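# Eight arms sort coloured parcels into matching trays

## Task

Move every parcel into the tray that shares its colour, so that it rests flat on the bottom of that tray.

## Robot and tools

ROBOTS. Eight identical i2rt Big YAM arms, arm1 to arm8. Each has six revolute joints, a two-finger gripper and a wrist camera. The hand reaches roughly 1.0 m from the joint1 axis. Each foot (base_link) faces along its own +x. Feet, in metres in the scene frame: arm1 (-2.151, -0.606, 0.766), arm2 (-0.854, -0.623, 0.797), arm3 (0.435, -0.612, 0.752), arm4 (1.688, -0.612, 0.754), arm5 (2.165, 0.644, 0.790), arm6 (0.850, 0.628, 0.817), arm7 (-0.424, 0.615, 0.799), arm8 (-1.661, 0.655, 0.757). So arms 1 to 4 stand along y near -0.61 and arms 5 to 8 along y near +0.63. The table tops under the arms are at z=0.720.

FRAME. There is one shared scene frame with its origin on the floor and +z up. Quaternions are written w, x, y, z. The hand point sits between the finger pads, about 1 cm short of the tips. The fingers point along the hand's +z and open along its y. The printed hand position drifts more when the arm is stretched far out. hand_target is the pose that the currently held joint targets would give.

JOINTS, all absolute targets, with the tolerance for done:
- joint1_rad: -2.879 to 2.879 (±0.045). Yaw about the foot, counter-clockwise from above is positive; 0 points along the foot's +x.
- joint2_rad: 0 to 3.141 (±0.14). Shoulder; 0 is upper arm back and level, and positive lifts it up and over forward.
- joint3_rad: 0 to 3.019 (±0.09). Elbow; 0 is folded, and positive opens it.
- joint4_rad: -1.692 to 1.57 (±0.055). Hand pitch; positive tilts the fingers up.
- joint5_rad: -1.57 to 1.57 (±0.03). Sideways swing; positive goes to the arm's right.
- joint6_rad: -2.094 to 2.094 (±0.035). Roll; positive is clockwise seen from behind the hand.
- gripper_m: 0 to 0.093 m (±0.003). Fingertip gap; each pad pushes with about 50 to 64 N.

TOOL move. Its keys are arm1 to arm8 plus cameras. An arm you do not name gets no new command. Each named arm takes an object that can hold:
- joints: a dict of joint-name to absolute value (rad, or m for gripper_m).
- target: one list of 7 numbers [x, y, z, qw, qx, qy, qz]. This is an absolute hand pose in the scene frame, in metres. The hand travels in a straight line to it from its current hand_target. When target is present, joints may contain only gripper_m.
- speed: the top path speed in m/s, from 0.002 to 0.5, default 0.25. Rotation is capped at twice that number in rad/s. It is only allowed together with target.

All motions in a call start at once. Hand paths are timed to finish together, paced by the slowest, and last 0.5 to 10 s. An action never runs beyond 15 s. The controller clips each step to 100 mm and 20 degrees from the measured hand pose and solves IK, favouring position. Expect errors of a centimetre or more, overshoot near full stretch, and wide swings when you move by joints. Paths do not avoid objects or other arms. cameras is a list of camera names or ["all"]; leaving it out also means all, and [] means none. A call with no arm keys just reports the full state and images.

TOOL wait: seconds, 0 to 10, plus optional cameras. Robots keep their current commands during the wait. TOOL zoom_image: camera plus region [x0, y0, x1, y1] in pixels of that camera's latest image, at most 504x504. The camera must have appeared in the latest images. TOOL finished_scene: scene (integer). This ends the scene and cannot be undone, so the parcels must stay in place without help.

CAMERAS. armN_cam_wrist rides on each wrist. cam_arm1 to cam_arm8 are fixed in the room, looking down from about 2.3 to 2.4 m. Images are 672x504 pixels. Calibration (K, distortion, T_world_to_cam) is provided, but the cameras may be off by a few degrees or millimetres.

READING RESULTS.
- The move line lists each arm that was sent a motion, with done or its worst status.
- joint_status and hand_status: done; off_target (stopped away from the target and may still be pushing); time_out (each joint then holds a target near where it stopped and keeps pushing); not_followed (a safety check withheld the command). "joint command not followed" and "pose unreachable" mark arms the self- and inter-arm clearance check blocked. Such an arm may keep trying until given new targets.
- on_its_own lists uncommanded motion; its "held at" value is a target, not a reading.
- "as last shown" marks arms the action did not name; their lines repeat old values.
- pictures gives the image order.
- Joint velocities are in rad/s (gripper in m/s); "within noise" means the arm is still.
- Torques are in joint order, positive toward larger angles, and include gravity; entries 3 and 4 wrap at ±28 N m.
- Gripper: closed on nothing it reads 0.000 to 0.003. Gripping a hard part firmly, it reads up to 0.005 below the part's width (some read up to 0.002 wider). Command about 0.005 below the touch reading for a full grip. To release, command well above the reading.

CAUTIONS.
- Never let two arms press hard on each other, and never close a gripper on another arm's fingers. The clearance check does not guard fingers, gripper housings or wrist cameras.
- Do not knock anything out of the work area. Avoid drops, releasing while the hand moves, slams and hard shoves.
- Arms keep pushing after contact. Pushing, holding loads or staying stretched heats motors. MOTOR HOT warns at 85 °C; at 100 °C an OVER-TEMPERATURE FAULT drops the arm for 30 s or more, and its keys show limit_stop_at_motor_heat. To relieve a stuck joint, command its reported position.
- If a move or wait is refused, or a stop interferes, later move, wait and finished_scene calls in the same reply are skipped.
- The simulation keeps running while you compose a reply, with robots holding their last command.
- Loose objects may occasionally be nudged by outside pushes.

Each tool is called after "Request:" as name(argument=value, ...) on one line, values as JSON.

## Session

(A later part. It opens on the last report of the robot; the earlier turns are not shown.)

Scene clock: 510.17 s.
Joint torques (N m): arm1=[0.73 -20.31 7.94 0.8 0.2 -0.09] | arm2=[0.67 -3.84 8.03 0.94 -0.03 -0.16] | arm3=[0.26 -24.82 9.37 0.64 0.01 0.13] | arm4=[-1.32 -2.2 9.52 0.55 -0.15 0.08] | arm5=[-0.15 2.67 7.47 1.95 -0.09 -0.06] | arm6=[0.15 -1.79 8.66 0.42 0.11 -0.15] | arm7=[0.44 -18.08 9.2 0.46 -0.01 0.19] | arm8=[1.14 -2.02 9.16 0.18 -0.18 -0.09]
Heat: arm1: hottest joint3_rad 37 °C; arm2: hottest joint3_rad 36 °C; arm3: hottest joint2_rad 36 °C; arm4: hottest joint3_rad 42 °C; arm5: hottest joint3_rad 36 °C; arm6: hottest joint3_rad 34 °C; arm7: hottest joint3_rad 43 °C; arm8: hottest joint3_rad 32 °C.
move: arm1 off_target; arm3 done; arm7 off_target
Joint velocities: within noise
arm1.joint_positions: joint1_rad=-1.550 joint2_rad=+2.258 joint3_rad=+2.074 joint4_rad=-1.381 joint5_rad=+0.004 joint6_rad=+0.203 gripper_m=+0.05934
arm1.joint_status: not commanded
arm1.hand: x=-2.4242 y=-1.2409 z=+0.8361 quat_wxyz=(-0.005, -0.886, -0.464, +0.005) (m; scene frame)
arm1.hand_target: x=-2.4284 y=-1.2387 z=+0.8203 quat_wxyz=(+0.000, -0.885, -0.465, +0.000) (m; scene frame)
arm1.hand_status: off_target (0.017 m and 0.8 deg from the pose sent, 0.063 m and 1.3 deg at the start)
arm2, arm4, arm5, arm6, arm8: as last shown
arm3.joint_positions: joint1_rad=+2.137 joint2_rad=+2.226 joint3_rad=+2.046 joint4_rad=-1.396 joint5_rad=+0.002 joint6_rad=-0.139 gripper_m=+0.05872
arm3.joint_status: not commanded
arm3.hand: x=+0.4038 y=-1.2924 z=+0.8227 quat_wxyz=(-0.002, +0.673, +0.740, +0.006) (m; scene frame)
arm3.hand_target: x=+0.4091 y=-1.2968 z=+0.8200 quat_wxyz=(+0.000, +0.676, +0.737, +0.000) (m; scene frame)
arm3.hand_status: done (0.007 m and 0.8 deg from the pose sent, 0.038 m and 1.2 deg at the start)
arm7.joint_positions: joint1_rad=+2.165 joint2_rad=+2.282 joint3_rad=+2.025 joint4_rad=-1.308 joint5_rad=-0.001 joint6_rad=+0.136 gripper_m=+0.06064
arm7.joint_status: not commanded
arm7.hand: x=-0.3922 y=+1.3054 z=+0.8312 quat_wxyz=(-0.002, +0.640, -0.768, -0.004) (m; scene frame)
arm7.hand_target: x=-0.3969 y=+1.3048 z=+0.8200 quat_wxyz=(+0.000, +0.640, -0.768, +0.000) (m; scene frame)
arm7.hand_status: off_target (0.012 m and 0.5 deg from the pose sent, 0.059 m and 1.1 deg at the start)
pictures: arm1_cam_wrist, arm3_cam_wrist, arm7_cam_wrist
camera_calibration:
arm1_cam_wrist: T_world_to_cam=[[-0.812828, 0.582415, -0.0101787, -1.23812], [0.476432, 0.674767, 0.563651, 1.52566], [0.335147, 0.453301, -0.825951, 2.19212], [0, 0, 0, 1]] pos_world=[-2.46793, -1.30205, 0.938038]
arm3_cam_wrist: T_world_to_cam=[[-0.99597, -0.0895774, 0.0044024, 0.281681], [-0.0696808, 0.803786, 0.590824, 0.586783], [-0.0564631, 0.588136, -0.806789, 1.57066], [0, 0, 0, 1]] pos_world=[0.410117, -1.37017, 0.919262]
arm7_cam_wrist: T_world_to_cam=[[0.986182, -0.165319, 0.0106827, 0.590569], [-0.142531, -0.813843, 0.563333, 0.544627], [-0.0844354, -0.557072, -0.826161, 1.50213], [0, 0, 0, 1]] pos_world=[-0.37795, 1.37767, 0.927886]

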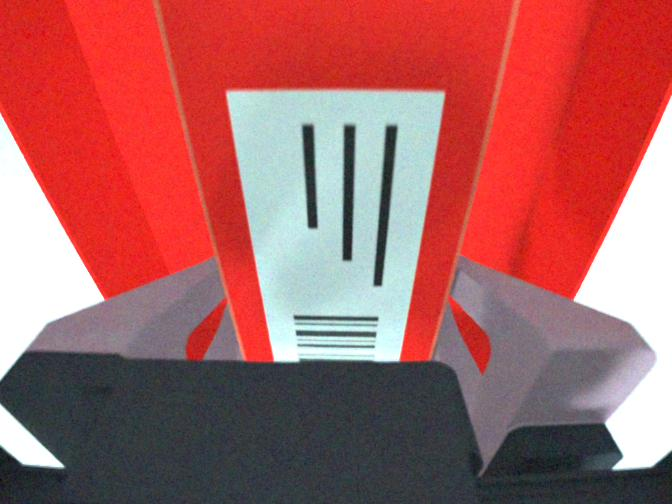

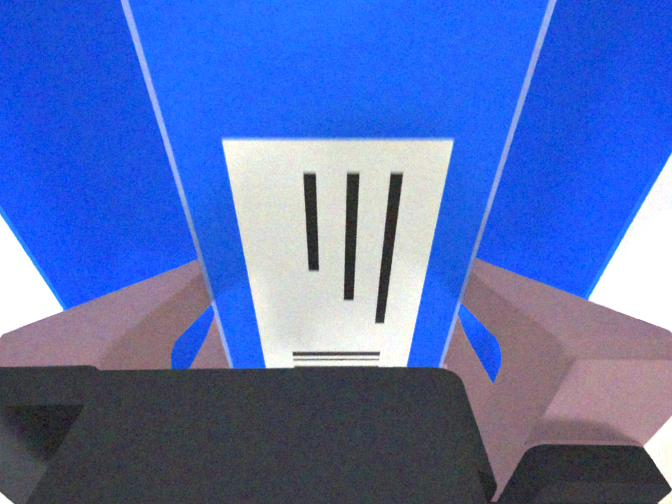

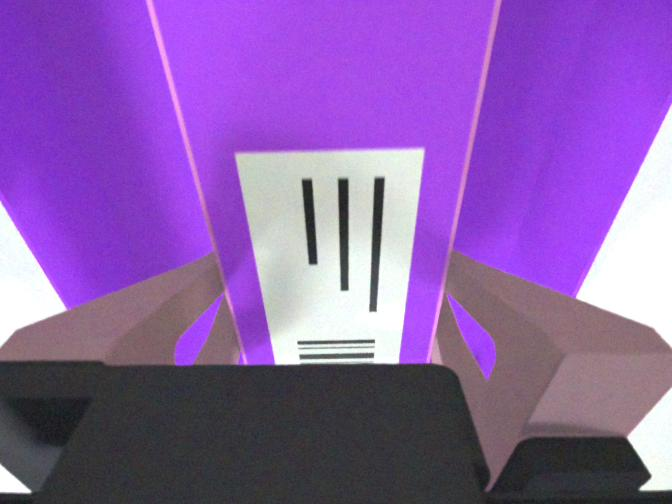

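Request:
move(arm1={"target":[-2.4315,-1.2375,0.766,0,0.8854,0.4648,0],"speed":0.12}, arm7={"target":[-0.4,1.305,0.766,0,-0.640,0.768,0],"speed":0.12}, arm3={"target":[0.409,-1.299,0.769,0,0.6756,0.7373,0],"speed":0.12}, cameras=["arm1_cam_wrist","arm3_cam_wrist","arm7_cam_wrist"])

Request:
move(arm3={"joints":{"gripper_m":0.09}}, arm1={"joints":{"gripper_m":0.09}}, arm7={"joints":{"gripper_m":0.09}}, cameras=[])

Request:
move(arm1={"target":[-2.4315,-1.2375,0.94,0,0.8854,0.4648,0],"speed":0.25}, arm7={"target":[-0.4,1.305,0.94,0,-0.640,0.768,0],"speed":0.25}, arm3={"target":[0.409,-1.299,0.94,0,0.6756,0.7373,0],"speed":0.25}, cameras=[])

Request:
move(arm1={"joints":{"joint2_rad":1.2,"joint3_rad":1.43,"joint4_rad":-1.66}}, arm7={"joints":{"joint2_rad":1.2,"joint3_rad":1.43,"joint4_rad":-1.66}}, arm3={"joints":{"joint2_rad":1.2,"joint3_rad":1.43,"joint4_rad":-1.66}}, cameras=["cam_arm1","cam_arm3","cam_arm7"])

Request:
move(arm3={"joints":{"joint1_rad":-2.26,"joint6_rad":0.536}}, cameras=[])

Request:
move(arm3={"target":[1.055,-0.4325,0.87,0,0.135,0.991,0],"speed":0.4}, cameras=["arm3_cam_wrist","cam_arm5"])

Scene clock: 529.17 s.
Joint torques (N m): arm1=[0.67 -20.95 8.1 0.73 0.18 -0.07] | arm2=[0.67 -3.78 8.02 0.92 -0.03 -0.16] | arm3=[0.26 -24.88 9.33 0.58 0 0.12] | arm4=[-1.38 -2.2 9.51 0.55 -0.15 0.08] | arm5=[0.15 2.84 7.24 1.81 -0.1 -0.07] | arm6=[0.21 -1.73 8.68 0.43 0.11 -0.14] | arm7=[0.38 -15.15 7.1 0.51 -0.07 0.16] | arm8=[1.32 -2.02 9.14 0.18 -0.17 -0.1]
Heat: arm1: hottest joint2_rad 37 °C; arm2: hottest joint3_rad 36 °C; arm3: hottest joint2_rad 36 °C; arm4: hottest joint3_rad 42 °C; arm5: hottest joint3_rad 36 °C; arm6: hottest joint3_rad 34 °C; arm7: hottest joint3_rad 42 °C; arm8: hottest joint3_rad 32 °C.
move: arm1 off_target; arm3 done; arm7 off_target
Joint velocities: arm1=[within noise] | arm2=[within noise] | arm3=[within noise] | arm4=[within noise] | arm5=[within noise] | arm6=[-0.005 -0.005 -0.007 -0.007 -0.037 -0.183 0] | arm7=[within noise] | arm8=[within noise]
arm1.joint_positions: joint1_rad=-1.550 joint2_rad=+2.308 joint3_rad=+2.004 joint4_rad=-1.271 joint5_rad=+0.004 joint6_rad=+0.197 gripper_m=+0.05934
arm1.joint_status: not commanded
arm1.hand: x=-2.4234 y=-1.2402 z=+0.7764 quat_wxyz=(-0.002, -0.885, -0.466, +0.001) (m; scene frame)
arm1.hand_target: x=-2.4314 y=-1.2373 z=+0.7662 quat_wxyz=(+0.000, -0.885, -0.465, +0.000) (m; scene frame)
arm1.hand_status: off_target (0.013 m and 0.3 deg from the pose sent, 0.070 m and 0.8 deg at the start)
arm2, arm4, arm5, arm6, arm8: as last shown
arm3.joint_positions: joint1_rad=+2.137 joint2_rad=+2.278 joint3_rad=+1.987 joint4_rad=-1.294 joint5_rad=+0.002 joint6_rad=-0.139 gripper_m=+0.05872
arm3.joint_status: not commanded
arm3.hand: x=+0.4041 y=-1.2929 z=+0.7660 quat_wxyz=(-0.005, +0.673, +0.740, +0.009) (m; scene frame)
arm3.hand_target: x=+0.4091 y=-1.2989 z=+0.7690 quat_wxyz=(+0.000, +0.676, +0.737, +0.000) (m; scene frame)
arm3.hand_status: done (0.008 m and 1.3 deg from the pose sent, 0.054 m and 0.8 deg at the start)
arm7.joint_positions: joint1_rad=+2.168 joint2_rad=+2.282 joint3_rad=+1.990 joint4_rad=-1.201 joint5_rad=+0.002 joint6_rad=+0.142 gripper_m=+0.06064
arm7.joint_status: not commanded
arm7.hand: x=-0.3927 y=+1.3196 z=+0.8191 quat_wxyz=(-0.028, +0.638, -0.769, -0.030) (m; scene frame)
arm7.hand_target: x=-0.3997 y=+1.3025 z=+0.7681 quat_wxyz=(+0.000, +0.640, -0.768, +0.000) (m; scene frame)
arm7.hand_status: off_target (0.056 m and 4.6 deg from the pose sent, 0.066 m and 0.5 deg at the start)
pictures: arm1_cam_wrist, arm3_cam_wrist, arm7_cam_wrist
camera_calibration:
arm1_cam_wrist: T_world_to_cam=[[-0.815939, 0.578082, -0.00808919, -1.2531], [0.470534, 0.672139, 0.571688, 1.53481], [0.335919, 0.462656, -0.820431, 2.15144], [0, 0, 0, 1]] pos_world=[-2.46734, -1.30259, 0.877536]
arm3_cam_wrist: T_world_to_cam=[[-0.995972, -0.0896179, 0.00305343, 0.283115], [-0.069984, 0.798156, 0.598372, 0.607734], [-0.0560619, 0.595747, -0.801213, 1.53064], [0, 0, 0, 1]] pos_world=[0.410317, -1.37157, 0.861856]
arm7_cam_wrist: T_world_to_cam=[[0.985524, -0.169472, 0.00459966, 0.603679], [-0.148793, -0.851627, 0.502586, 0.660044], [-0.0812571, -0.495995, -0.864515, 1.452], [0, 0, 0, 1]] pos_world=[-0.378745, 1.3846, 0.920768]

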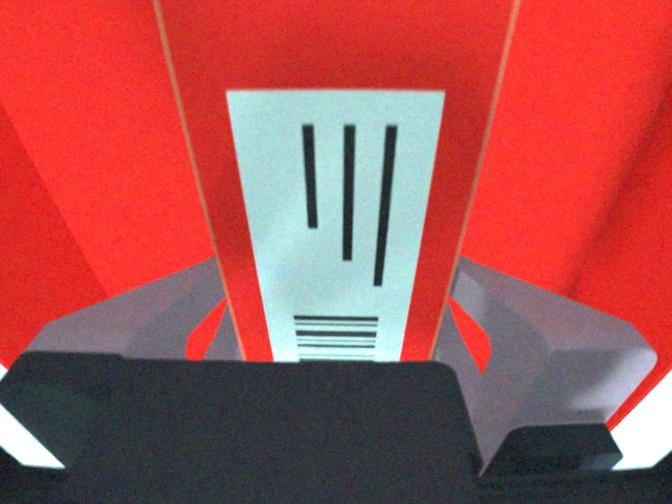

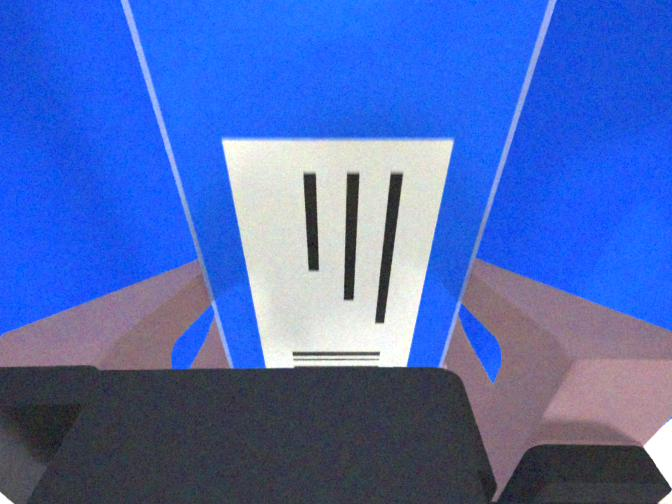

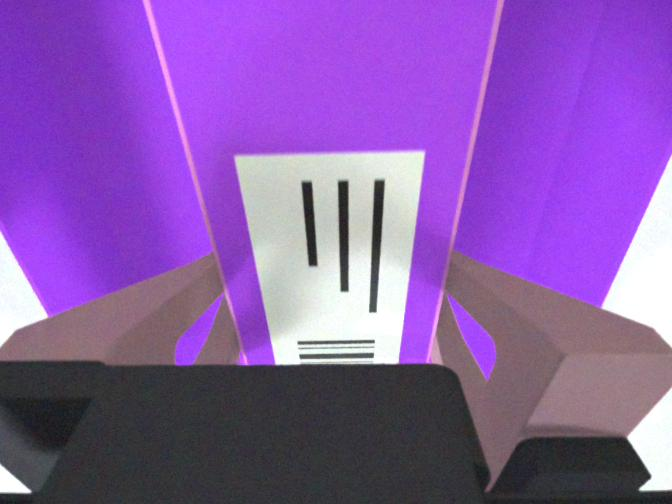

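Scene clock: 530.00 s.
Joint torques (N m): arm1=[0.62 -21.07 7.97 0.77 0.18 -0.08] | arm2=[0.67 -3.84 8.02 0.94 -0.03 -0.16] | arm3=[0.21 -24.76 9.37 0.57 0 0.12] | arm4=[-1.32 -2.2 9.51 0.55 -0.15 0.08] | arm5=[-0.32 2.78 7.38 1.85 -0.08 -0.06] | arm6=[0.09 -1.79 8.66 0.44 0.11 -0.15] | arm7=[0.5 -19.25 8.77 0.42 -0.09 0.16] | arm8=[1.26 -2.2 9.11 0.14 -0.17 -0.11]
Heat: arm1: hottest joint2_rad 37 °C; arm2: hottest joint3_rad 36 °C; arm3: hottest joint2_rad 36 °C; arm4: hottest joint3_rad 42 °C; arm5: hottest joint3_rad 36 °C; arm6: hottest joint3_rad 34 °C; arm7: hottest joint3_rad 42 °C; arm8: hottest joint3_rad 32 °C.
move: arm1 done; arm3 done; arm7 done
Joint velocities: within noise
arm1.joint_positions: joint1_rad=-1.550 joint2_rad=+2.308 joint3_rad=+2.004 joint4_rad=-1.271 joint5_rad=+0.004 joint6_rad=+0.197 gripper_m=+0.08988
arm1.joint_status: all done
arm1.hand: x=-2.4234 y=-1.2402 z=+0.7764 quat_wxyz=(-0.002, -0.885, -0.466, +0.001) (m; scene frame)
arm1.hand_target: x=-2.4314 y=-1.2373 z=+0.7662 quat_wxyz=(+0.000, -0.885, -0.465, +0.000) (m; scene frame)
arm1.hand_status: not commanded
arm2, arm4, arm6, arm8: as last shown
arm3.joint_positions: joint1_rad=+2.137 joint2_rad=+2.278 joint3_rad=+1.987 joint4_rad=-1.294 joint5_rad=+0.002 joint6_rad=-0.139 gripper_m=+0.08996
arm3.joint_status: all done
arm3.hand: x=+0.4041 y=-1.2929 z=+0.7660 quat_wxyz=(-0.005, +0.673, +0.740, +0.009) (m; scene frame)
arm3.hand_target: x=+0.4091 y=-1.2989 z=+0.7690 quat_wxyz=(+0.000, +0.676, +0.737, +0.000) (m; scene frame)
arm3.hand_status: not commanded
arm5.joint_positions: joint1_rad=+0.641 joint2_rad=+0.625 joint3_rad=+1.427 joint4_rad=-1.371 joint5_rad=+0.119 joint6_rad=-0.097 gripper_m=+0.09397
arm5.joint_status: not commanded
arm5.hand: x=+1.9447 y=+0.5763 z=+1.3387 quat_wxyz=(+0.013, +0.859, +0.181, -0.479) (m; scene frame)
arm5.hand_target: x=+1.9474 y=+0.5756 z=+1.3512 quat_wxyz=(+0.017, +0.851, +0.181, -0.492) (m; scene frame)
arm5.hand_status: not commanded
arm7.joint_positions: joint1_rad=+2.168 joint2_rad=+2.338 joint3_rad=+1.965 joint4_rad=-1.201 joint5_rad=+0.002 joint6_rad=+0.143 gripper_m=+0.08994
arm7.joint_status: all done
arm7.hand: x=-0.3934 y=+1.3026 z=+0.7715 quat_wxyz=(+0.000, +0.639, -0.770, +0.001) (m; scene frame)
arm7.hand_target: x=-0.3998 y=+1.3025 z=+0.7681 quat_wxyz=(+0.000, +0.640, -0.768, +0.000) (m; scene frame)
arm7.hand_status: not commanded
pictures: none
No camera images: "cameras" was empty.

Scene clock: 531.80 s.
Joint torques (N m): arm1=[0.91 -19.78 12.62 -0.17 0.2 -0.07] | arm2=[0.67 -3.84 8.02 0.92 -0.03 -0.16] | arm3=[0.38 -23.77 14.22 -0.31 -0.01 0.14] | arm4=[-1.38 -2.14 9.51 0.55 -0.15 0.08] | arm5=[-0.38 3.25 7.39 1.77 -0.11 -0.04] | arm6=[0.15 -1.73 8.68 0.43 0.11 -0.14] | arm7=[0.5 -17.38 15.49 -0.32 -0.13 0.17] | arm8=[1.26 -1.9 9.18 0.21 -0.16 -0.08]
Heat: arm1: hottest joint2_rad 37 °C; arm2: hottest joint3_rad 36 °C; arm3: hottest joint2_rad 36 °C; arm4: hottest joint3_rad 42 °C; arm5: hottest joint3_rad 36 °C; arm6: hottest joint3_rad 34 °C; arm7: hottest joint3_rad 42 °C; arm8: hottest joint3_rad 32 °C.
move: arm1 off_target; arm3 off_target; arm7 off_target
Joint velocities: within noise
arm1.joint_positions: joint1_rad=-1.550 joint2_rad=+2.228 joint3_rad=+2.280 joint4_rad=-1.649 joint5_rad=+0.005 joint6_rad=+0.197 gripper_m=+0.08989
arm1.joint_status: not commanded
arm1.hand: x=-2.4208 y=-1.2310 z=+0.9345 quat_wxyz=(+0.005, -0.884, -0.466, -0.008) (m; scene frame)
arm1.hand_target: x=-2.4313 y=-1.2369 z=+0.9399 quat_wxyz=(+0.000, -0.885, -0.465, +0.001) (m; scene frame)
arm1.hand_status: off_target (0.014 m and 1.1 deg from the pose sent, 0.164 m and 0.3 deg at the start)
arm2, arm4, arm5, arm6, arm8: as last shown
arm3.joint_positions: joint1_rad=+2.137 joint2_rad=+2.208 joint3_rad=+2.282 joint4_rad=-1.673 joint5_rad=+0.002 joint6_rad=-0.139 gripper_m=+0.08996
arm3.joint_status: not commanded
arm3.hand: x=+0.4035 y=-1.2878 z=+0.9245 quat_wxyz=(-0.009, +0.673, +0.740, +0.014) (m; scene frame)
arm3.hand_target: x=+0.4091 y=-1.2980 z=+0.9400 quat_wxyz=(+0.001, +0.675, +0.737, -0.001) (m; scene frame)
arm3.hand_status: off_target (0.020 m and 2.0 deg from the pose sent, 0.174 m and 1.3 deg at the start; pose on its path clipped on 12 of 54 steps; a joint's target at an end of its range on 16 of 54 steps)
arm7.joint_positions: joint1_rad=+2.168 joint2_rad=+2.213 joint3_rad=+2.162 joint4_rad=-1.555 joint5_rad=+0.002 joint6_rad=+0.143 gripper_m=+0.08994
arm7.joint_status: not commanded
arm7.hand: x=-0.3941 y=+1.2898 z=+0.9287 quat_wxyz=(+0.010, +0.639, -0.769, +0.012) (m; scene frame)
arm7.hand_target: x=-0.4000 y=+1.3039 z=+0.9402 quat_wxyz=(+0.000, +0.640, -0.768, -0.001) (m; scene frame)
arm7.hand_status: off_target (0.020 m and 1.9 deg from the pose sent, 0.169 m and 0.3 deg at the start)
pictures: none
No camera images: "cameras" was empty.

Scene clock: 533.53 s.
Joint torques (N m): arm1=[0.5 -6.36 7.94 0.27 0.21 -0.07] | arm2=[0.67 -3.84 8.02 0.94 -0.03 -0.16] | arm3=[0.21 -9.23 9.58 0.57 -0.01 0.13] | arm4=[-1.38 -2.2 9.51 0.57 -0.15 0.08] | arm5=[0.21 3.37 7.46 1.83 -0.1 -0.03] | arm6=[0.15 -1.79 8.68 0.44 0.11 -0.14] | arm7=[0.38 -7.41 9.09 0.09 -0.12 0.17] | arm8=[1.44 -1.85 9.14 0.14 -0.16 -0.08]
Heat: arm1: hottest joint2_rad 37 °C; arm2: hottest joint3_rad 36 °C; arm3: hottest joint2_rad 36 °C; arm4: hottest joint3_rad 42 °C; arm5: hottest joint3_rad 36 °C; arm6: hottest joint3_rad 34 °C; arm7: hottest joint3_rad 42 °C; arm8: hottest joint3_rad 32 °C.
move: arm1 done; arm3 done; arm7 done
Joint velocities: within noise
arm1.joint_positions: joint1_rad=-1.550 joint2_rad=+1.198 joint3_rad=+1.439 joint4_rad=-1.653 joint5_rad=+0.005 joint6_rad=+0.197 gripper_m=+0.08989
arm1.joint_status: all done
arm1.hand: x=-2.2938 y=-0.9302 z=+1.1252 quat_wxyz=(-0.053, -0.882, -0.464, +0.064) (m; scene frame)
arm1.hand_target: x=-2.2964 y=-0.9262 z=+1.1206 quat_wxyz=(-0.046, -0.883, -0.463, +0.058) (m; scene frame)
arm1.hand_status: not commanded
arm2, arm4, arm5, arm6, arm8: as last shown
arm3.joint_positions: joint1_rad=+2.137 joint2_rad=+1.198 joint3_rad=+1.426 joint4_rad=-1.667 joint5_rad=+0.002 joint6_rad=-0.138 gripper_m=+0.08996
arm3.joint_status: all done
arm3.hand: x=+0.4170 y=-0.9649 z=+1.1002 quat_wxyz=(+0.042, +0.672, +0.738, -0.047) (m; scene frame)
arm3.hand_target: x=+0.4197 y=-0.9679 z=+1.1013 quat_wxyz=(+0.044, +0.674, +0.735, -0.051) (m; scene frame)
arm3.hand_status: not commanded
arm7.joint_positions: joint1_rad=+2.168 joint2_rad=+1.202 joint3_rad=+1.442 joint4_rad=-1.654 joint5_rad=+0.002 joint6_rad=+0.143 gripper_m=+0.08994
arm7.joint_status: all done
arm7.hand: x=-0.4075 y=+0.9717 z=+1.1560 quat_wxyz=(-0.054, +0.637, -0.767, -0.059) (m; scene frame)
arm7.hand_target: x=-0.4112 y=+0.9680 z=+1.1519 quat_wxyz=(-0.048, +0.638, -0.766, -0.054) (m; scene frame)
arm7.hand_status: not commanded
pictures: cam_arm1, cam_arm3, cam_arm7

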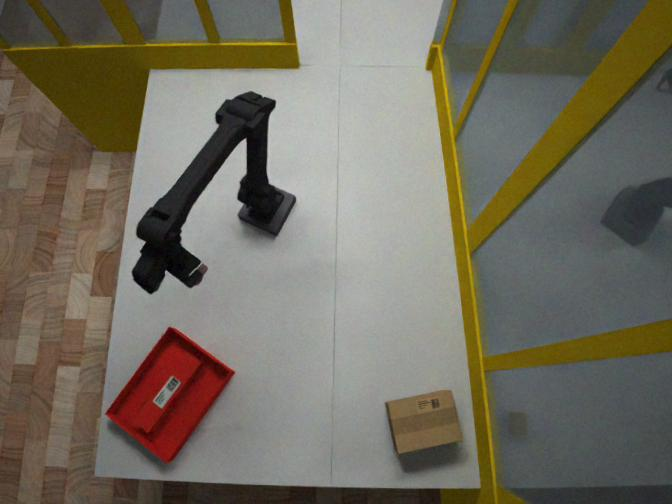

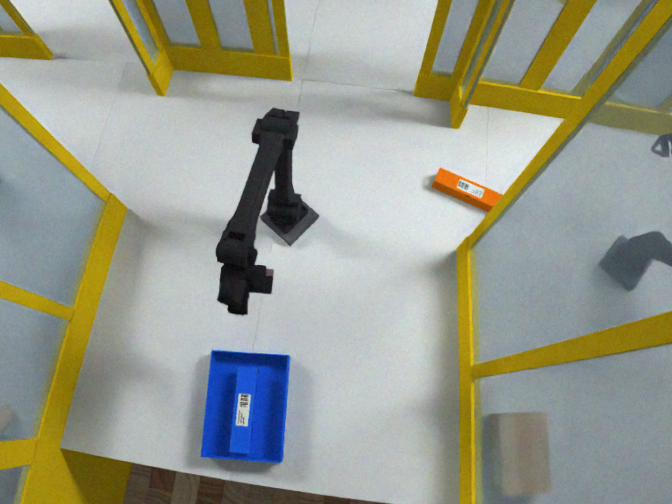

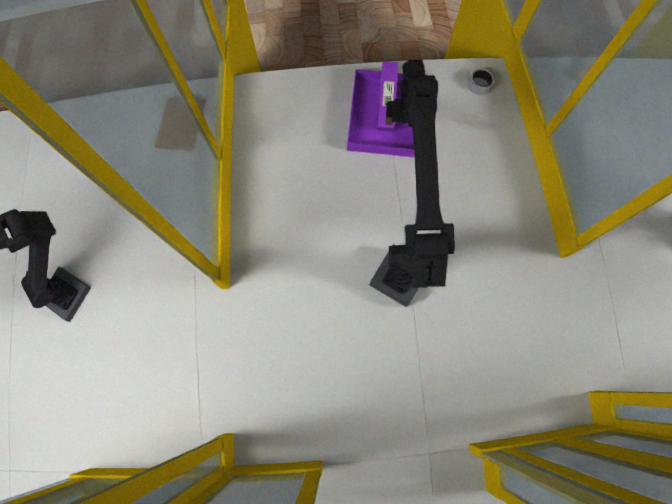

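Scene clock: 536.40 s.
Joint torques (N m): arm1=[0.62 -6.59 8.03 0.23 0.18 -0.06] | arm2=[0.67 -3.78 8.02 0.94 -0.03 -0.16] | arm3=[-1.49 -11.34 9.54 0.17 -0.01 0.11] | arm4=[-1.38 -2.2 9.51 0.55 -0.15 0.08] | arm5=[-0.32 3.14 7.42 1.85 -0.1 -0.04] | arm6=[0.21 -1.79 8.66 0.42 0.11 -0.14] | arm7=[0.44 -7.12 9.09 0.13 -0.12 0.17] | arm8=[1.32 -2.08 9.17 0.24 -0.18 -0.1]
Heat: arm1: hottest joint2_rad 36 °C; arm2: hottest joint3_rad 36 °C; arm3: hottest joint2_rad 36 °C; arm4: hottest joint3_rad 42 °C; arm5: hottest joint3_rad 36 °C; arm6: hottest joint3_rad 34 °C; arm7: hottest joint3_rad 42 °C; arm8: hottest joint3_rad 32 °C.
move: arm3 done
Joint velocities: within noise
arm1, arm2, arm4, arm5, arm6, arm7, arm8: as last shown
arm3.joint_positions: joint1_rad=-2.248 joint2_rad=+1.221 joint3_rad=+1.426 joint4_rad=-1.655 joint5_rad=+0.003 joint6_rad=+0.521 gripper_m=+0.09005
arm3.joint_status: all done
arm3.hand: x=+0.7789 y=-0.5143 z=+1.0975 quat_wxyz=(-0.059, -0.119, -0.991, -0.025) (m; scene frame)
arm3.hand_target: x=+0.7751 y=-0.5203 z=+1.1059 quat_wxyz=(-0.068, -0.132, -0.988, -0.029) (m; scene frame)
arm3.hand_status: not commanded
arm4.hand_target: x=+1.5954 y=-0.3593 z=+1.1363 quat_wxyz=(-0.084, +0.816, -0.557, -0.127) (m; scene frame)
pictures: none
No camera images: "cameras" was empty.

Scene clock: 538.43 s.
Joint torques (N m): arm1=[0.62 -6.42 7.92 0.38 0.17 -0.05] | arm2=[0.73 -3.84 8.02 0.94 -0.04 -0.16] | arm3=[-0.38 -22.42 13.75 -0.31 -0.05 0.14] | arm4=[-1.32 -2.2 9.51 0.55 -0.15 0.08] | arm5=[-0.26 3.19 7.31 1.85 -0.05 -0.07] | arm6=[0.15 -1.67 8.66 0.43 0.11 -0.14] | arm7=[0.38 -7.12 9.05 0.09 -0.12 0.17] | arm8=[1.49 -2.02 9.18 0.18 -0.17 -0.07]
Heat: arm1: hottest joint2_rad 36 °C; arm2: hottest joint3_rad 36 °C; arm3: hottest joint2_rad 36 °C; arm4: hottest joint3_rad 42 °C; arm5: hottest joint3_rad 36 °C; arm6: hottest joint3_rad 34 °C; arm7: hottest joint3_rad 42 °C; arm8: hottest joint3_rad 32 °C.
move: arm3 off_target
Joint velocities: within noise
arm1, arm2, arm4, arm5, arm6, arm7, arm8: as last shown
arm3.joint_positions: joint1_rad=-2.248 joint2_rad=+2.091 joint3_rad=+1.868 joint4_rad=-1.395 joint5_rad=+0.003 joint6_rad=+0.538 gripper_m=+0.09005
arm3.joint_status: not commanded
arm3.hand: x=+1.0399 y=-0.4374 z=+0.8514 quat_wxyz=(+0.019, -0.127, -0.992, +0.008) (m; scene frame)
arm3.hand_target: x=+1.0540 y=-0.4329 z=+0.8703 quat_wxyz=(+0.000, -0.135, -0.991, +0.000) (m; scene frame)
arm3.hand_status: off_target (0.024 m and 2.5 deg from the pose sent, 0.367 m and 7.6 deg at the start)
pictures: arm3_cam_wrist, cam_arm5
camera_calibration:
arm3_cam_wrist: T_world_to_cam=[[-0.256348, -0.966131, 0.0296191, -0.182288], [-0.761229, 0.220675, 0.609782, 0.374835], [-0.595665, 0.13377, -0.792016, 1.47626], [0, 0, 0, 1]] pos_world=[1.11796, -0.456309, 0.946053]

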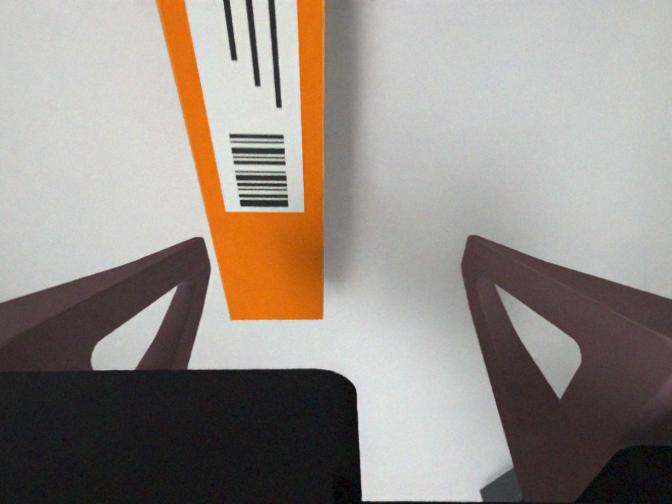

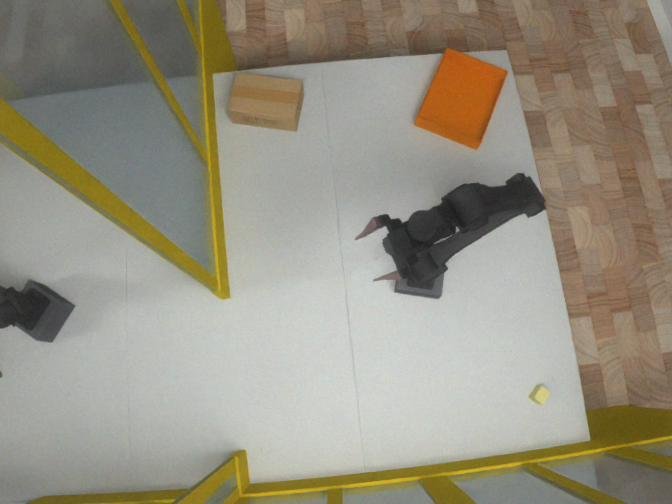

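Request:
move(arm3={"target":[1.082,-0.406,0.87,0,0.135,0.991,0],"speed":0.2}, arm7={"joints":{"joint1_rad":1.3}}, cameras=["arm3_cam_wrist","cam_arm7"])

Request:
zoom_image(camera="cam_arm7", region=[320, 30, 500, 170])

Scene clock: 571.43 s.
Joint torques (N m): arm1=[0.44 -6.65 7.97 0.31 0.19 -0.06] | arm2=[0.67 -3.84 8.03 0.94 -0.03 -0.16] | arm3=[0.44 -23.24 14.06 -0.32 -0.06 0.15] | arm4=[-1.38 -2.2 9.51 0.55 -0.15 0.08] | arm5=[-0.38 2.73 7.51 1.94 -0.06 -0.02] | arm6=[0.15 -1.85 8.68 0.43 0.11 -0.15] | arm7=[-0.91 -7.24 9.07 0.13 -0.12 0.16] | arm8=[1.38 -1.9 9.22 0.13 -0.18 -0.1]
Heat: arm1: hottest joint3_rad 35 °C; arm2: hottest joint3_rad 36 °C; arm3: hottest joint2_rad 35 °C; arm4: hottest joint3_rad 42 °C; arm5: hottest joint3_rad 36 °C; arm6: hottest joint3_rad 34 °C; arm7: hottest joint3_rad 42 °C; arm8: hottest joint3_rad 32 °C.
move: arm3 off_target; arm7 done
Joint velocities: within noise
arm1, arm5: as last shown
arm2.joint_positions: joint1_rad=-0.606 joint2_rad=+0.900 joint3_rad=+1.301 joint4_rad=-1.656 joint5_rad=+0.002 joint6_rad=-0.004 gripper_m=+0.08995
arm2.joint_status: not commanded
arm2.hand: x=-0.9335 y=-0.3678 z=+1.1825 quat_wxyz=(-0.094, +0.797, -0.583, -0.127) (m; scene frame)
arm2.hand_target: x=-0.9347 y=-0.3693 z=+1.1817 quat_wxyz=(-0.093, +0.802, -0.577, -0.125) (m; scene frame)
arm2.hand_status: not commanded
arm3.joint_positions: joint1_rad=-2.233 joint2_rad=+2.189 joint3_rad=+2.046 joint4_rad=-1.468 joint5_rad=+0.003 joint6_rad=+0.565 gripper_m=+0.09005
arm3.joint_status: not commanded
arm3.hand: x=+1.0704 y=-0.4180 z=+0.8555 quat_wxyz=(+0.016, -0.133, -0.991, +0.007) (m; scene frame)
arm3.hand_target: x=+1.0809 y=-0.4062 z=+0.8702 quat_wxyz=(+0.000, -0.135, -0.991, +0.000) (m; scene frame)
arm3.hand_status: off_target (0.022 m and 2.0 deg from the pose sent, 0.056 m and 2.5 deg at the start)
arm4.joint_positions: joint1_rad=+1.015 joint2_rad=+0.900 joint3_rad=+1.307 joint4_rad=-1.653 joint5_rad=+0.014 joint6_rad=+0.001 gripper_m=+0.08992
arm4.joint_status: not commanded
arm4.hand: x=+1.5911 y=-0.3587 z=+1.1400 quat_wxyz=(-0.088, +0.820, -0.549, -0.133) (m; scene frame)
arm4.hand_target: x=+1.5954 y=-0.3593 z=+1.1363 quat_wxyz=(-0.084, +0.816, -0.557, -0.127) (m; scene frame)
arm4.hand_status: not commanded
arm6.joint_positions: joint1_rad=-0.509 joint2_rad=+0.901 joint3_rad=+1.297 joint4_rad=-1.654 joint5_rad=-0.002 joint6_rad=-0.004 gripper_m=+0.08989
arm6.joint_status: not commanded
arm6.hand: x=+0.9654 y=+0.3860 z=+1.2001 quat_wxyz=(-0.132, -0.526, -0.836, +0.083) (m; scene frame)
arm6.hand_target: x=+0.9667 y=+0.3883 z=+1.2012 quat_wxyz=(-0.131, -0.520, -0.840, +0.083) (m; scene frame)
arm6.hand_status: not commanded
arm7.joint_positions: joint1_rad=+1.308 joint2_rad=+1.202 joint3_rad=+1.442 joint4_rad=-1.654 joint5_rad=+0.002 joint6_rad=+0.143 gripper_m=+0.08995
arm7.joint_status: all done
arm7.hand: x=-0.1419 y=+0.8353 z=+1.1556 quat_wxyz=(-0.072, +0.259, -0.963, -0.031) (m; scene frame)
arm7.hand_target: x=-0.1434 y=+0.8308 z=+1.1514 quat_wxyz=(-0.065, +0.253, -0.965, -0.029) (m; scene frame)
arm7.hand_status: not commanded
arm8.joint_positions: joint1_rad=-0.394 joint2_rad=+0.895 joint3_rad=+1.303 joint4_rad=-1.654 joint5_rad=+0.003 joint6_rad=+0.003 gripper_m=+0.08993
arm8.joint_status: not commanded
arm8.hand: x=-1.8863 y=+0.5121 z=+1.1447 quat_wxyz=(-0.045, -0.947, -0.276, +0.156) (m; scene frame)
arm8.hand_target: x=-1.8866 y=+0.5133 z=+1.1417 quat_wxyz=(-0.043, -0.948, -0.277, +0.149) (m; scene frame)
arm8.hand_status: not commanded
pictures: arm3_cam_wrist, cam_arm7
camera_calibration:
arm3_cam_wrist: T_world_to_cam=[[-0.267198, -0.963254, 0.0273415, -0.141094], [-0.762475, 0.228684, 0.605257, 0.399715], [-0.589269, 0.140876, -0.79556, 1.4942], [0, 0, 0, 1]] pos_world=[1.14756, -0.437815, 0.950656]

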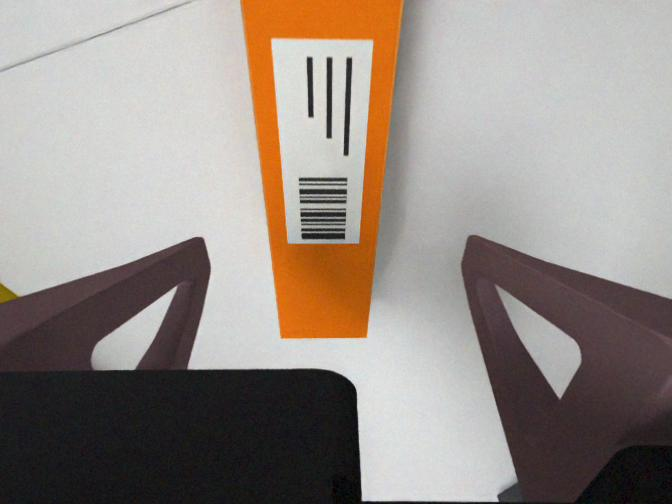

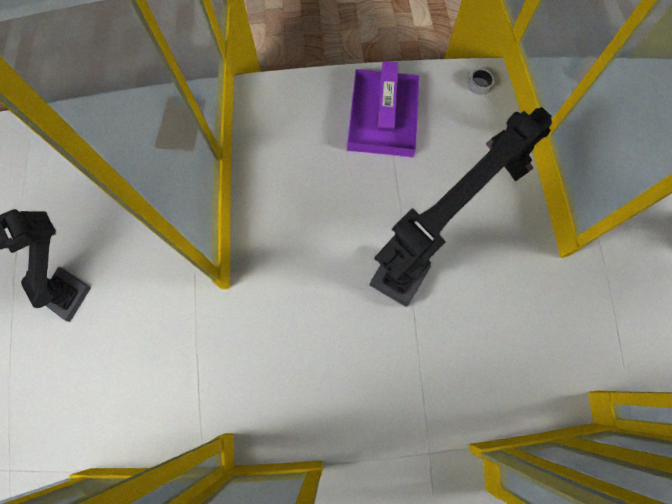

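Scaled by 2.800.

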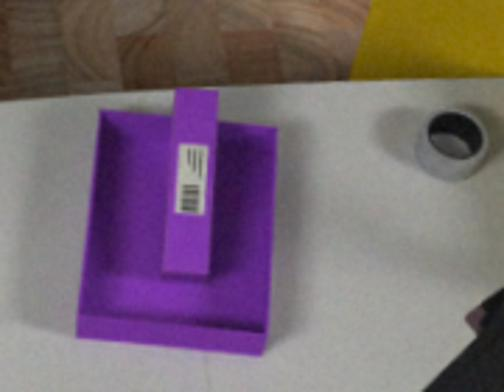

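Request:
move(arm3={"target":[1.078,-0.408,0.76,0,0.135,0.991,0],"speed":0.15}, arm7={"joints":{"joint1_rad":2.168}}, cameras=[])

Request:
move(arm3={"joints":{"gripper_m":0.05}}, arm7={"target":[-0.4,1.306,0.9,0,-0.640,0.768,0],"speed":0.35}, cameras=[])

Request:
move(arm3={"target":[1.078,-0.408,0.9,0,0.135,0.991,0],"speed":0.25}, arm7={"target":[-0.4,1.304,0.778,0,-0.640,0.768,0],"speed":0.15}, cameras=["arm3_cam_wrist","arm7_cam_wrist"])

Request:
move(arm3={"joints":{"joint2_rad":1.2,"joint3_rad":1.43,"joint4_rad":-1.66}}, arm7={"joints":{"gripper_m":0.05}}, cameras=[])

Request:
move(arm3={"joints":{"joint1_rad":-1.19,"joint6_rad":0.0}}, arm7={"target":[-0.4,1.304,0.875,0,-0.640,0.768,0],"speed":0.2}, cameras=[])

Request:
move(arm3={"target":[0.587,0.035,0.9,0,-0.622,0.783,0],"speed":0.4}, arm7={"target":[-0.406,1.256,0.875,0,-0.640,0.768,0],"speed":0.2}, cameras=["arm7_cam_wrist","cam_arm7","cam_arm6"])

Scene clock: 608.43 s.
Joint torques (N m): arm1=[0.79 -6.71 7.92 0.38 0.19 -0.06] | arm2=[0.73 -3.84 8.02 0.94 -0.03 -0.16] | arm3=[0.26 -23.88 9.2 0.54 -0.05 0.11] | arm4=[-1.38 -2.2 9.52 0.55 -0.15 0.08] | arm5=[-0.26 3.08 7.45 1.73 -0.11 -0.05] | arm6=[0.09 -1.79 8.68 0.44 0.11 -0.14] | arm7=[0.44 -7.36 9.03 0.12 -0.09 0.17] | arm8=[1.44 -1.73 9.18 0.14 -0.16 -0.09]
Heat: arm1: hottest joint3_rad 34 °C; arm2: hottest joint3_rad 36 °C; arm3: hottest joint3_rad 38 °C; arm4: hottest joint3_rad 42 °C; arm5: hottest joint3_rad 36 °C; arm6: hottest joint3_rad 35 °C; arm7: hottest joint3_rad 42 °C; arm8: hottest joint3_rad 32 °C.
move: arm3 done; arm7 done
Joint velocities: within noise
arm1, arm2, arm4, arm5, arm6, arm8: as last shown
arm3.joint_positions: joint1_rad=-2.233 joint2_rad=+2.265 joint3_rad=+1.914 joint4_rad=-1.248 joint5_rad=+0.003 joint6_rad=+0.565 gripper_m=+0.09005
arm3.joint_status: not commanded
arm3.hand: x=+1.0744 y=-0.4163 z=+0.7577 quat_wxyz=(+0.009, -0.133, -0.991, +0.004) (m; scene frame)
arm3.hand_target: x=+1.0779 y=-0.4079 z=+0.7600 quat_wxyz=(+0.000, -0.135, -0.991, +0.000) (m; scene frame)
arm3.hand_status: done (0.009 m and 1.2 deg from the pose sent, 0.096 m and 2.0 deg at the start)
arm7.joint_positions: joint1_rad=+2.160 joint2_rad=+1.202 joint3_rad=+1.442 joint4_rad=-1.654 joint5_rad=+0.001 joint6_rad=+0.143 gripper_m=+0.08996
arm7.joint_status: all done
arm7.hand: x=-0.4048 y=+0.9716 z=+1.1560 quat_wxyz=(-0.054, +0.633, -0.770, -0.059) (m; scene frame)
arm7.hand_target: x=-0.4080 y=+0.9679 z=+1.1519 quat_wxyz=(-0.048, +0.635, -0.769, -0.053) (m; scene frame)
arm7.hand_status: not commanded
pictures: none
No camera images: "cameras" was empty.

Scene clock: 610.87 s.
Joint torques (N m): arm1=[0.91 -6.48 7.95 0.29 0.19 -0.08] | arm2=[0.67 -3.84 8.02 0.94 -0.03 -0.16] | arm3=[0.32 -24.29 9.2 0.59 -0.05 0.11] | arm4=[-1.32 -2.2 9.51 0.55 -0.15 0.08] | arm5=[-0.73 3.43 7.42 1.91 -0.09 -0.04] | arm6=[0.09 -1.79 8.66 0.42 0.11 -0.15] | arm7=[0.44 -17.85 15.19 -0.36 -0.08 0.16] | arm8=[1.03 -2.32 9.13 0.17 -0.18 -0.08]
Heat: arm1: hottest joint3_rad 34 °C; arm2: hottest joint3_rad 36 °C; arm3: hottest joint3_rad 38 °C; arm4: hottest joint3_rad 42 °C; arm5: hottest joint3_rad 36 °C; arm6: hottest joint3_rad 35 °C; arm7: hottest joint3_rad 42 °C; arm8: hottest joint3_rad 32 °C.
move: arm3 off_target; arm7 off_target
Joint velocities: within noise
arm1, arm2, arm4, arm5, arm6, arm8: as last shown
arm3.joint_positions: joint1_rad=-2.233 joint2_rad=+2.265 joint3_rad=+1.914 joint4_rad=-1.248 joint5_rad=+0.003 joint6_rad=+0.565 gripper_m=+0.05877
arm3.joint_status: gripper_m off_target (ended at +0.05879, target +0.05000)
arm3.hand: x=+1.0744 y=-0.4163 z=+0.7577 quat_wxyz=(+0.009, -0.133, -0.991, +0.004) (m; scene frame)
arm3.hand_target: x=+1.0778 y=-0.4080 z=+0.7600 quat_wxyz=(+0.000, -0.135, -0.991, +0.000) (m; scene frame)
arm3.hand_status: not commanded
arm7.joint_positions: joint1_rad=+2.168 joint2_rad=+2.230 joint3_rad=+2.080 joint4_rad=-1.459 joint5_rad=+0.001 joint6_rad=+0.143 gripper_m=+0.08996
arm7.joint_status: not commanded
arm7.hand: x=-0.3943 y=+1.2897 z=+0.8863 quat_wxyz=(+0.012, +0.639, -0.769, +0.013) (m; scene frame)
arm7.hand_target: x=-0.4001 y=+1.3049 z=+0.9000 quat_wxyz=(+0.000, +0.640, -0.768, -0.001) (m; scene frame)
arm7.hand_status: off_target (0.022 m and 2.0 deg from the pose sent, 0.421 m and 9.1 deg at the start)
pictures: none
No camera images: "cameras" was empty.

Scene clock: 612.57 s.
Joint torques (N m): arm1=[0.5 -6.59 7.99 0.23 0.2 -0.07] | arm2=[0.67 -3.78 8.02 0.92 -0.03 -0.16] | arm3=[0.26 -25.29 14.28 -0.38 -0.08 0.12] | arm4=[-1.32 -2.2 9.51 0.55 -0.15 0.08] | arm5=[-0.38 2.96 7.46 1.84 -0.09 -0.03] | arm6=[0.15 -1.79 8.65 0.43 0.11 -0.14] | arm7=[0.67 -18.32 9.14 0.49 -0.07 0.15] | arm8=[1.38 -2.02 9.13 0.2 -0.15 -0.11]
Heat: arm1: hottest joint3_rad 34 °C; arm2: hottest joint3_rad 36 °C; arm3: hottest joint3_rad 38 °C; arm4: hottest joint3_rad 42 °C; arm5: hottest joint3_rad 36 °C; arm6: hottest joint3_rad 35 °C; arm7: hottest joint3_rad 42 °C; arm8: hottest joint3_rad 32 °C.
move: arm3 off_target; arm7 done
Joint velocities: within noise
arm1, arm2, arm4, arm6, arm8: as last shown
arm3.joint_positions: joint1_rad=-2.233 joint2_rad=+2.193 joint3_rad=+2.080 joint4_rad=-1.530 joint5_rad=+0.003 joint6_rad=+0.565 gripper_m=+0.05877
arm3.joint_status: not commanded
arm3.hand: x=+1.0655 y=-0.4195 z=+0.8667 quat_wxyz=(+0.029, -0.133, -0.991, +0.013) (m; scene frame)
arm3.hand_target: x=+1.0761 y=-0.4085 z=+0.9000 quat_wxyz=(+0.000, -0.135, -0.991, -0.001) (m; scene frame)
arm3.hand_status: off_target (0.037 m and 3.7 deg from the pose sent, 0.142 m and 1.2 deg at the start)
arm5.joint_positions: joint1_rad=+0.641 joint2_rad=+0.625 joint3_rad=+1.427 joint4_rad=-1.371 joint5_rad=+0.119 joint6_rad=-0.097 gripper_m=+0.09397
arm5.joint_status: not commanded
arm5.hand: x=+1.9447 y=+0.5763 z=+1.3387 quat_wxyz=(+0.013, +0.859, +0.181, -0.479) (m; scene frame)
arm5.hand_target: x=+1.9474 y=+0.5756 z=+1.3512 quat_wxyz=(+0.017, +0.851, +0.181, -0.492) (m; scene frame)
arm5.hand_status: not commanded
arm7.joint_positions: joint1_rad=+2.168 joint2_rad=+2.324 joint3_rad=+1.976 joint4_rad=-1.226 joint5_rad=+0.001 joint6_rad=+0.143 gripper_m=+0.08996
arm7.joint_status: not commanded
arm7.hand: x=-0.3938 y=+1.3031 z=+0.7854 quat_wxyz=(+0.000, +0.639, -0.769, +0.000) (m; scene frame)
arm7.hand_target: x=-0.4000 y=+1.3038 z=+0.7780 quat_wxyz=(+0.000, +0.640, -0.768, +0.000) (m; scene frame)
arm7.hand_status: done (0.010 m and 0.2 deg from the pose sent, 0.110 m and 2.0 deg at the start)
pictures: arm3_cam_wrist, arm7_cam_wrist
camera_calibration:
arm3_cam_wrist: T_world_to_cam=[[-0.266036, -0.962972, 0.0437055, -0.159496], [-0.744596, 0.234079, 0.625127, 0.355583], [-0.61221, 0.133764, -0.779298, 1.50784], [0, 0, 0, 1]] pos_world=[1.14545, -0.438518, 0.959743]
arm7_cam_wrist: T_world_to_cam=[[0.98551, -0.16904, 0.0140057, 0.594137], [-0.146733, -0.808205, 0.570329, 0.553858], [-0.0850891, -0.564119, -0.821297, 1.46793], [0, 0, 0, 1]] pos_world=[-0.379354, 1.37615, 0.881402]

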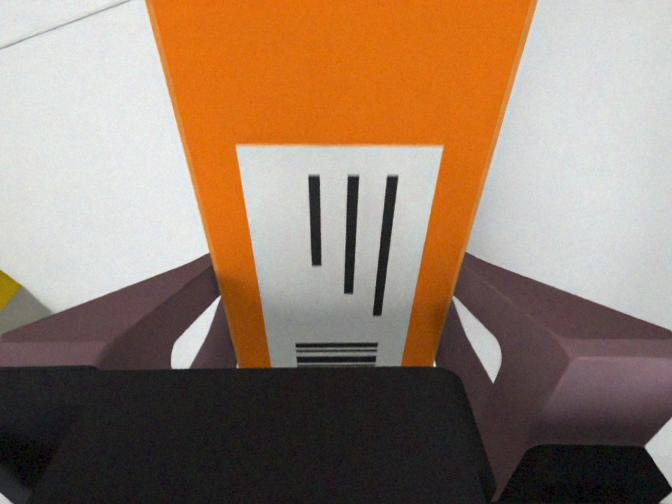

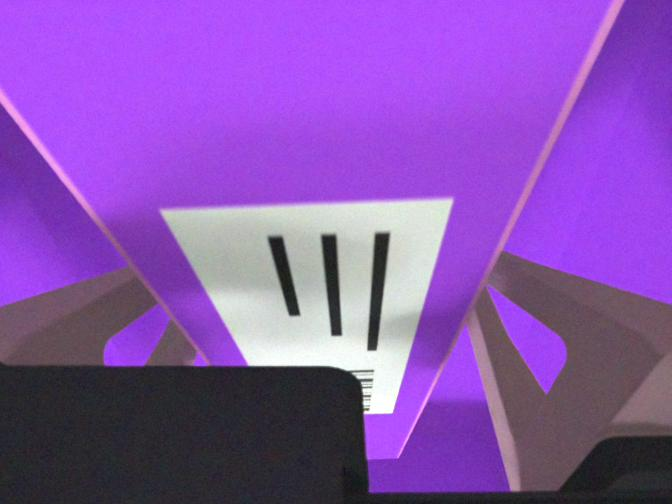

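Scene clock: 614.27 s.
Joint torques (N m): arm1=[0.97 -6.59 7.97 0.31 0.19 -0.08] | arm2=[0.67 -3.78 8.03 0.94 -0.03 -0.16] | arm3=[0.38 -8.94 9.61 0.17 -0.08 0.11] | arm4=[-1.32 -2.2 9.51 0.55 -0.15 0.08] | arm5=[0.09 3.25 7.56 1.87 -0.11 -0.04] | arm6=[0.03 -1.73 8.68 0.44 0.11 -0.14] | arm7=[0.5 -18.61 9.14 0.55 -0.08 0.16] | arm8=[1.44 -1.96 9.16 0.23 -0.16 -0.09]
Heat: arm1: hottest joint3_rad 34 °C; arm2: hottest joint3_rad 36 °C; arm3: hottest joint3_rad 37 °C; arm4: hottest joint3_rad 42 °C; arm5: hottest joint3_rad 36 °C; arm6: hottest joint3_rad 35 °C; arm7: hottest joint3_rad 42 °C; arm8: hottest joint3_rad 32 °C.
move: arm3 done; arm7 off_target
Joint velocities: within noise
arm1, arm2, arm4, arm5, arm6, arm8: as last shown
arm3.joint_positions: joint1_rad=-2.233 joint2_rad=+1.197 joint3_rad=+1.425 joint4_rad=-1.654 joint5_rad=+0.003 joint6_rad=+0.565 gripper_m=+0.05876
arm3.joint_status: all done
arm3.hand: x=+0.7725 y=-0.5106 z=+1.1051 quat_wxyz=(-0.069, -0.133, -0.988, -0.032) (m; scene frame)
arm3.hand_target: x=+0.7712 y=-0.5068 z=+1.1060 quat_wxyz=(-0.067, -0.135, -0.988, -0.032) (m; scene frame)
arm3.hand_status: not commanded
arm7.joint_positions: joint1_rad=+2.168 joint2_rad=+2.324 joint3_rad=+1.976 joint4_rad=-1.226 joint5_rad=+0.001 joint6_rad=+0.143 gripper_m=+0.06085
arm7.joint_status: gripper_m off_target (ended at +0.06087, target +0.05000)
arm7.hand: x=-0.3938 y=+1.3031 z=+0.7854 quat_wxyz=(+0.000, +0.639, -0.769, +0.000) (m; scene frame)
arm7.hand_target: x=-0.4000 y=+1.3038 z=+0.7780 quat_wxyz=(+0.000, +0.640, -0.768, +0.000) (m; scene frame)
arm7.hand_status: not commanded
pictures: none
No camera images: "cameras" was empty.

Scene clock: 615.90 s.
Joint torques (N m): arm1=[0.5 -6.65 7.98 0.31 0.19 -0.06] | arm2=[0.67 -3.84 8.02 0.92 -0.03 -0.16] | arm3=[0.38 -9.17 9.62 0.14 -0.08 -0.22] | arm4=[-1.32 -2.2 9.51 0.57 -0.15 0.08] | arm5=[-0.79 3.02 7.47 1.73 -0.11 -0.06] | arm6=[0.15 -1.73 8.68 0.43 0.11 -0.15] | arm7=[0.5 -19.19 14.84 -0.43 -0.09 0.16] | arm8=[1.32 -1.85 9.22 0.1 -0.17 -0.09]
Heat: arm1: hottest joint3_rad 34 °C; arm2: hottest joint3_rad 36 °C; arm3: hottest joint3_rad 37 °C; arm4: hottest joint3_rad 42 °C; arm5: hottest joint3_rad 36 °C; arm6: hottest joint3_rad 35 °C; arm7: hottest joint3_rad 42 °C; arm8: hottest joint3_rad 32 °C.
move: arm3 done; arm7 off_target
Joint velocities: within noise
arm1.joint_positions: joint1_rad=-1.550 joint2_rad=+1.198 joint3_rad=+1.439 joint4_rad=-1.653 joint5_rad=+0.005 joint6_rad=+0.197 gripper_m=+0.08989
arm1.joint_status: not commanded
arm1.hand: x=-2.2938 y=-0.9302 z=+1.1252 quat_wxyz=(-0.053, -0.882, -0.464, +0.064) (m; scene frame)
arm1.hand_target: x=-2.2964 y=-0.9262 z=+1.1206 quat_wxyz=(-0.046, -0.883, -0.463, +0.058) (m; scene frame)
arm1.hand_status: not commanded
arm2, arm4, arm5, arm6, arm8: as last shown
arm3.joint_positions: joint1_rad=-1.203 joint2_rad=+1.198 joint3_rad=+1.425 joint4_rad=-1.654 joint5_rad=+0.002 joint6_rad=+0.016 gripper_m=+0.05881
arm3.joint_status: all done
arm3.hand: x=+0.5193 y=-0.2697 z=+1.1047 quat_wxyz=(-0.061, +0.609, -0.790, -0.045) (m; scene frame)
arm3.hand_target: x=+0.5150 y=-0.2690 z=+1.1059 quat_wxyz=(-0.060, +0.620, -0.781, -0.043) (m; scene frame)
arm3.hand_status: not commanded
arm7.joint_positions: joint1_rad=+2.168 joint2_rad=+2.253 joint3_rad=+2.023 joint4_rad=-1.396 joint5_rad=+0.001 joint6_rad=+0.143 gripper_m=+0.06085
arm7.joint_status: not commanded
arm7.hand: x=-0.3945 y=+1.2857 z=+0.8499 quat_wxyz=(+0.017, +0.638, -0.769, +0.020) (m; scene frame)
arm7.hand_target: x=-0.4001 y=+1.3025 z=+0.8754 quat_wxyz=(+0.000, +0.640, -0.768, -0.001) (m; scene frame)
arm7.hand_status: off_target (0.032 m and 3.0 deg from the pose sent, 0.090 m and 0.2 deg at the start)
pictures: none
No camera images: "cameras" was empty.

Scene clock: 618.03 s.
Joint torques (N m): arm1=[0.67 -6.48 7.98 0.25 0.21 -0.04] | arm2=[0.73 -3.84 8.02 0.92 -0.03 -0.16] | arm3=[0.26 -23.41 14.27 -0.4 -0.25 -0.22] | arm4=[-1.32 -2.2 9.51 0.55 -0.15 0.08] | arm5=[-0.15 2.84 7.45 1.91 -0.07 -0.07] | arm6=[0.09 -1.85 8.69 0.4 0.11 -0.14] | arm7=[0.67 -19.19 8.61 0.49 -0.08 0.21] | arm8=[1.26 -1.96 9.25 0.1 -0.17 -0.08]
Heat: arm1: hottest joint3_rad 34 °C; arm2: hottest joint3_rad 36 °C; arm3: hottest joint3_rad 37 °C; arm4: hottest joint3_rad 42 °C; arm5: hottest joint3_rad 36 °C; arm6: hottest joint3_rad 35 °C; arm7: hottest joint3_rad 42 °C; arm8: hottest joint3_rad 32 °C.
move: arm3 off_target; arm7 off_target
Joint velocities: within noise
arm1, arm2, arm4, arm5, arm6, arm8: as last shown
arm3.joint_positions: joint1_rad=-1.203 joint2_rad=+2.144 joint3_rad=+2.025 joint4_rad=-1.507 joint5_rad=+0.000 joint6_rad=+0.013 gripper_m=+0.05881
arm3.joint_status: not commanded
arm3.hand: x=+0.5912 y=+0.0185 z=+0.8773 quat_wxyz=(+0.017, +0.611, -0.791, +0.016) (m; scene frame)
arm3.hand_target: x=+0.5866 y=+0.0337 z=+0.9000 quat_wxyz=(-0.001, +0.622, -0.783, +0.000) (m; scene frame)
arm3.hand_status: off_target (0.028 m and 3.1 deg from the pose sent, 0.373 m and 8.8 deg at the start)
arm7.joint_positions: joint1_rad=+2.174 joint2_rad=+2.132 joint3_rad=+1.851 joint4_rad=-1.318 joint5_rad=+0.001 joint6_rad=+0.147 gripper_m=+0.06085
arm7.joint_status: not commanded
arm7.hand: x=-0.3997 y=+1.2553 z=+0.8645 quat_wxyz=(+0.008, +0.639, -0.769, +0.009) (m; scene frame)
arm7.hand_target: x=-0.4060 y=+1.2560 z=+0.8749 quat_wxyz=(+0.000, +0.640, -0.768, +0.000) (m; scene frame)
arm7.hand_status: off_target (0.012 m and 1.4 deg from the pose sent, 0.041 m and 3.0 deg at the start)
pictures: arm7_cam_wrist, cam_arm6, cam_arm7
camera_calibration:
arm7_cam_wrist: T_world_to_cam=[[0.985923, -0.166301, 0.017312, 0.584628], [-0.144325, -0.794191, 0.590281, 0.435349], [-0.0844151, -0.58447, -0.807012, 1.51887], [0, 0, 0, 1]] pos_world=[-0.385351, 1.33071, 0.958645]

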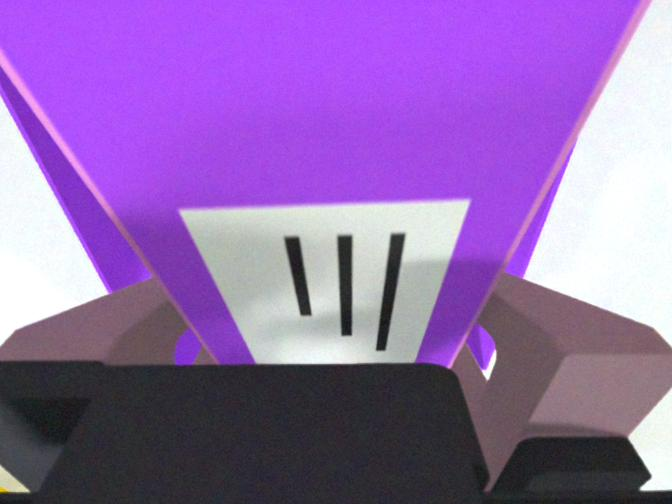

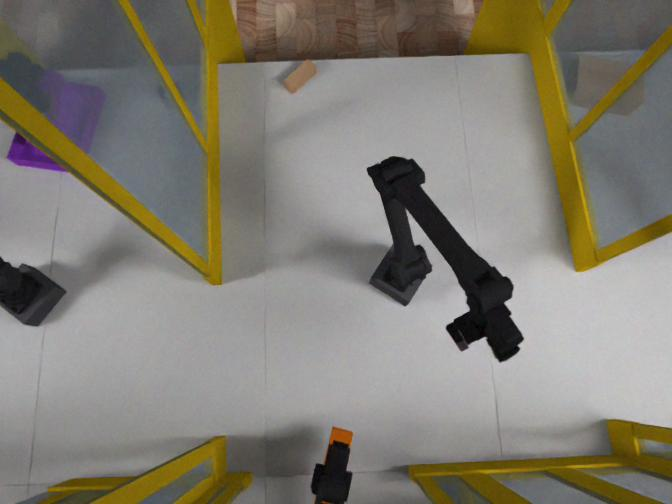

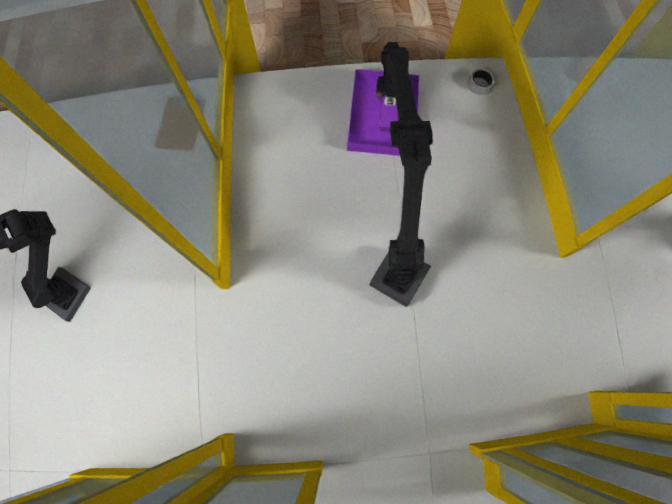

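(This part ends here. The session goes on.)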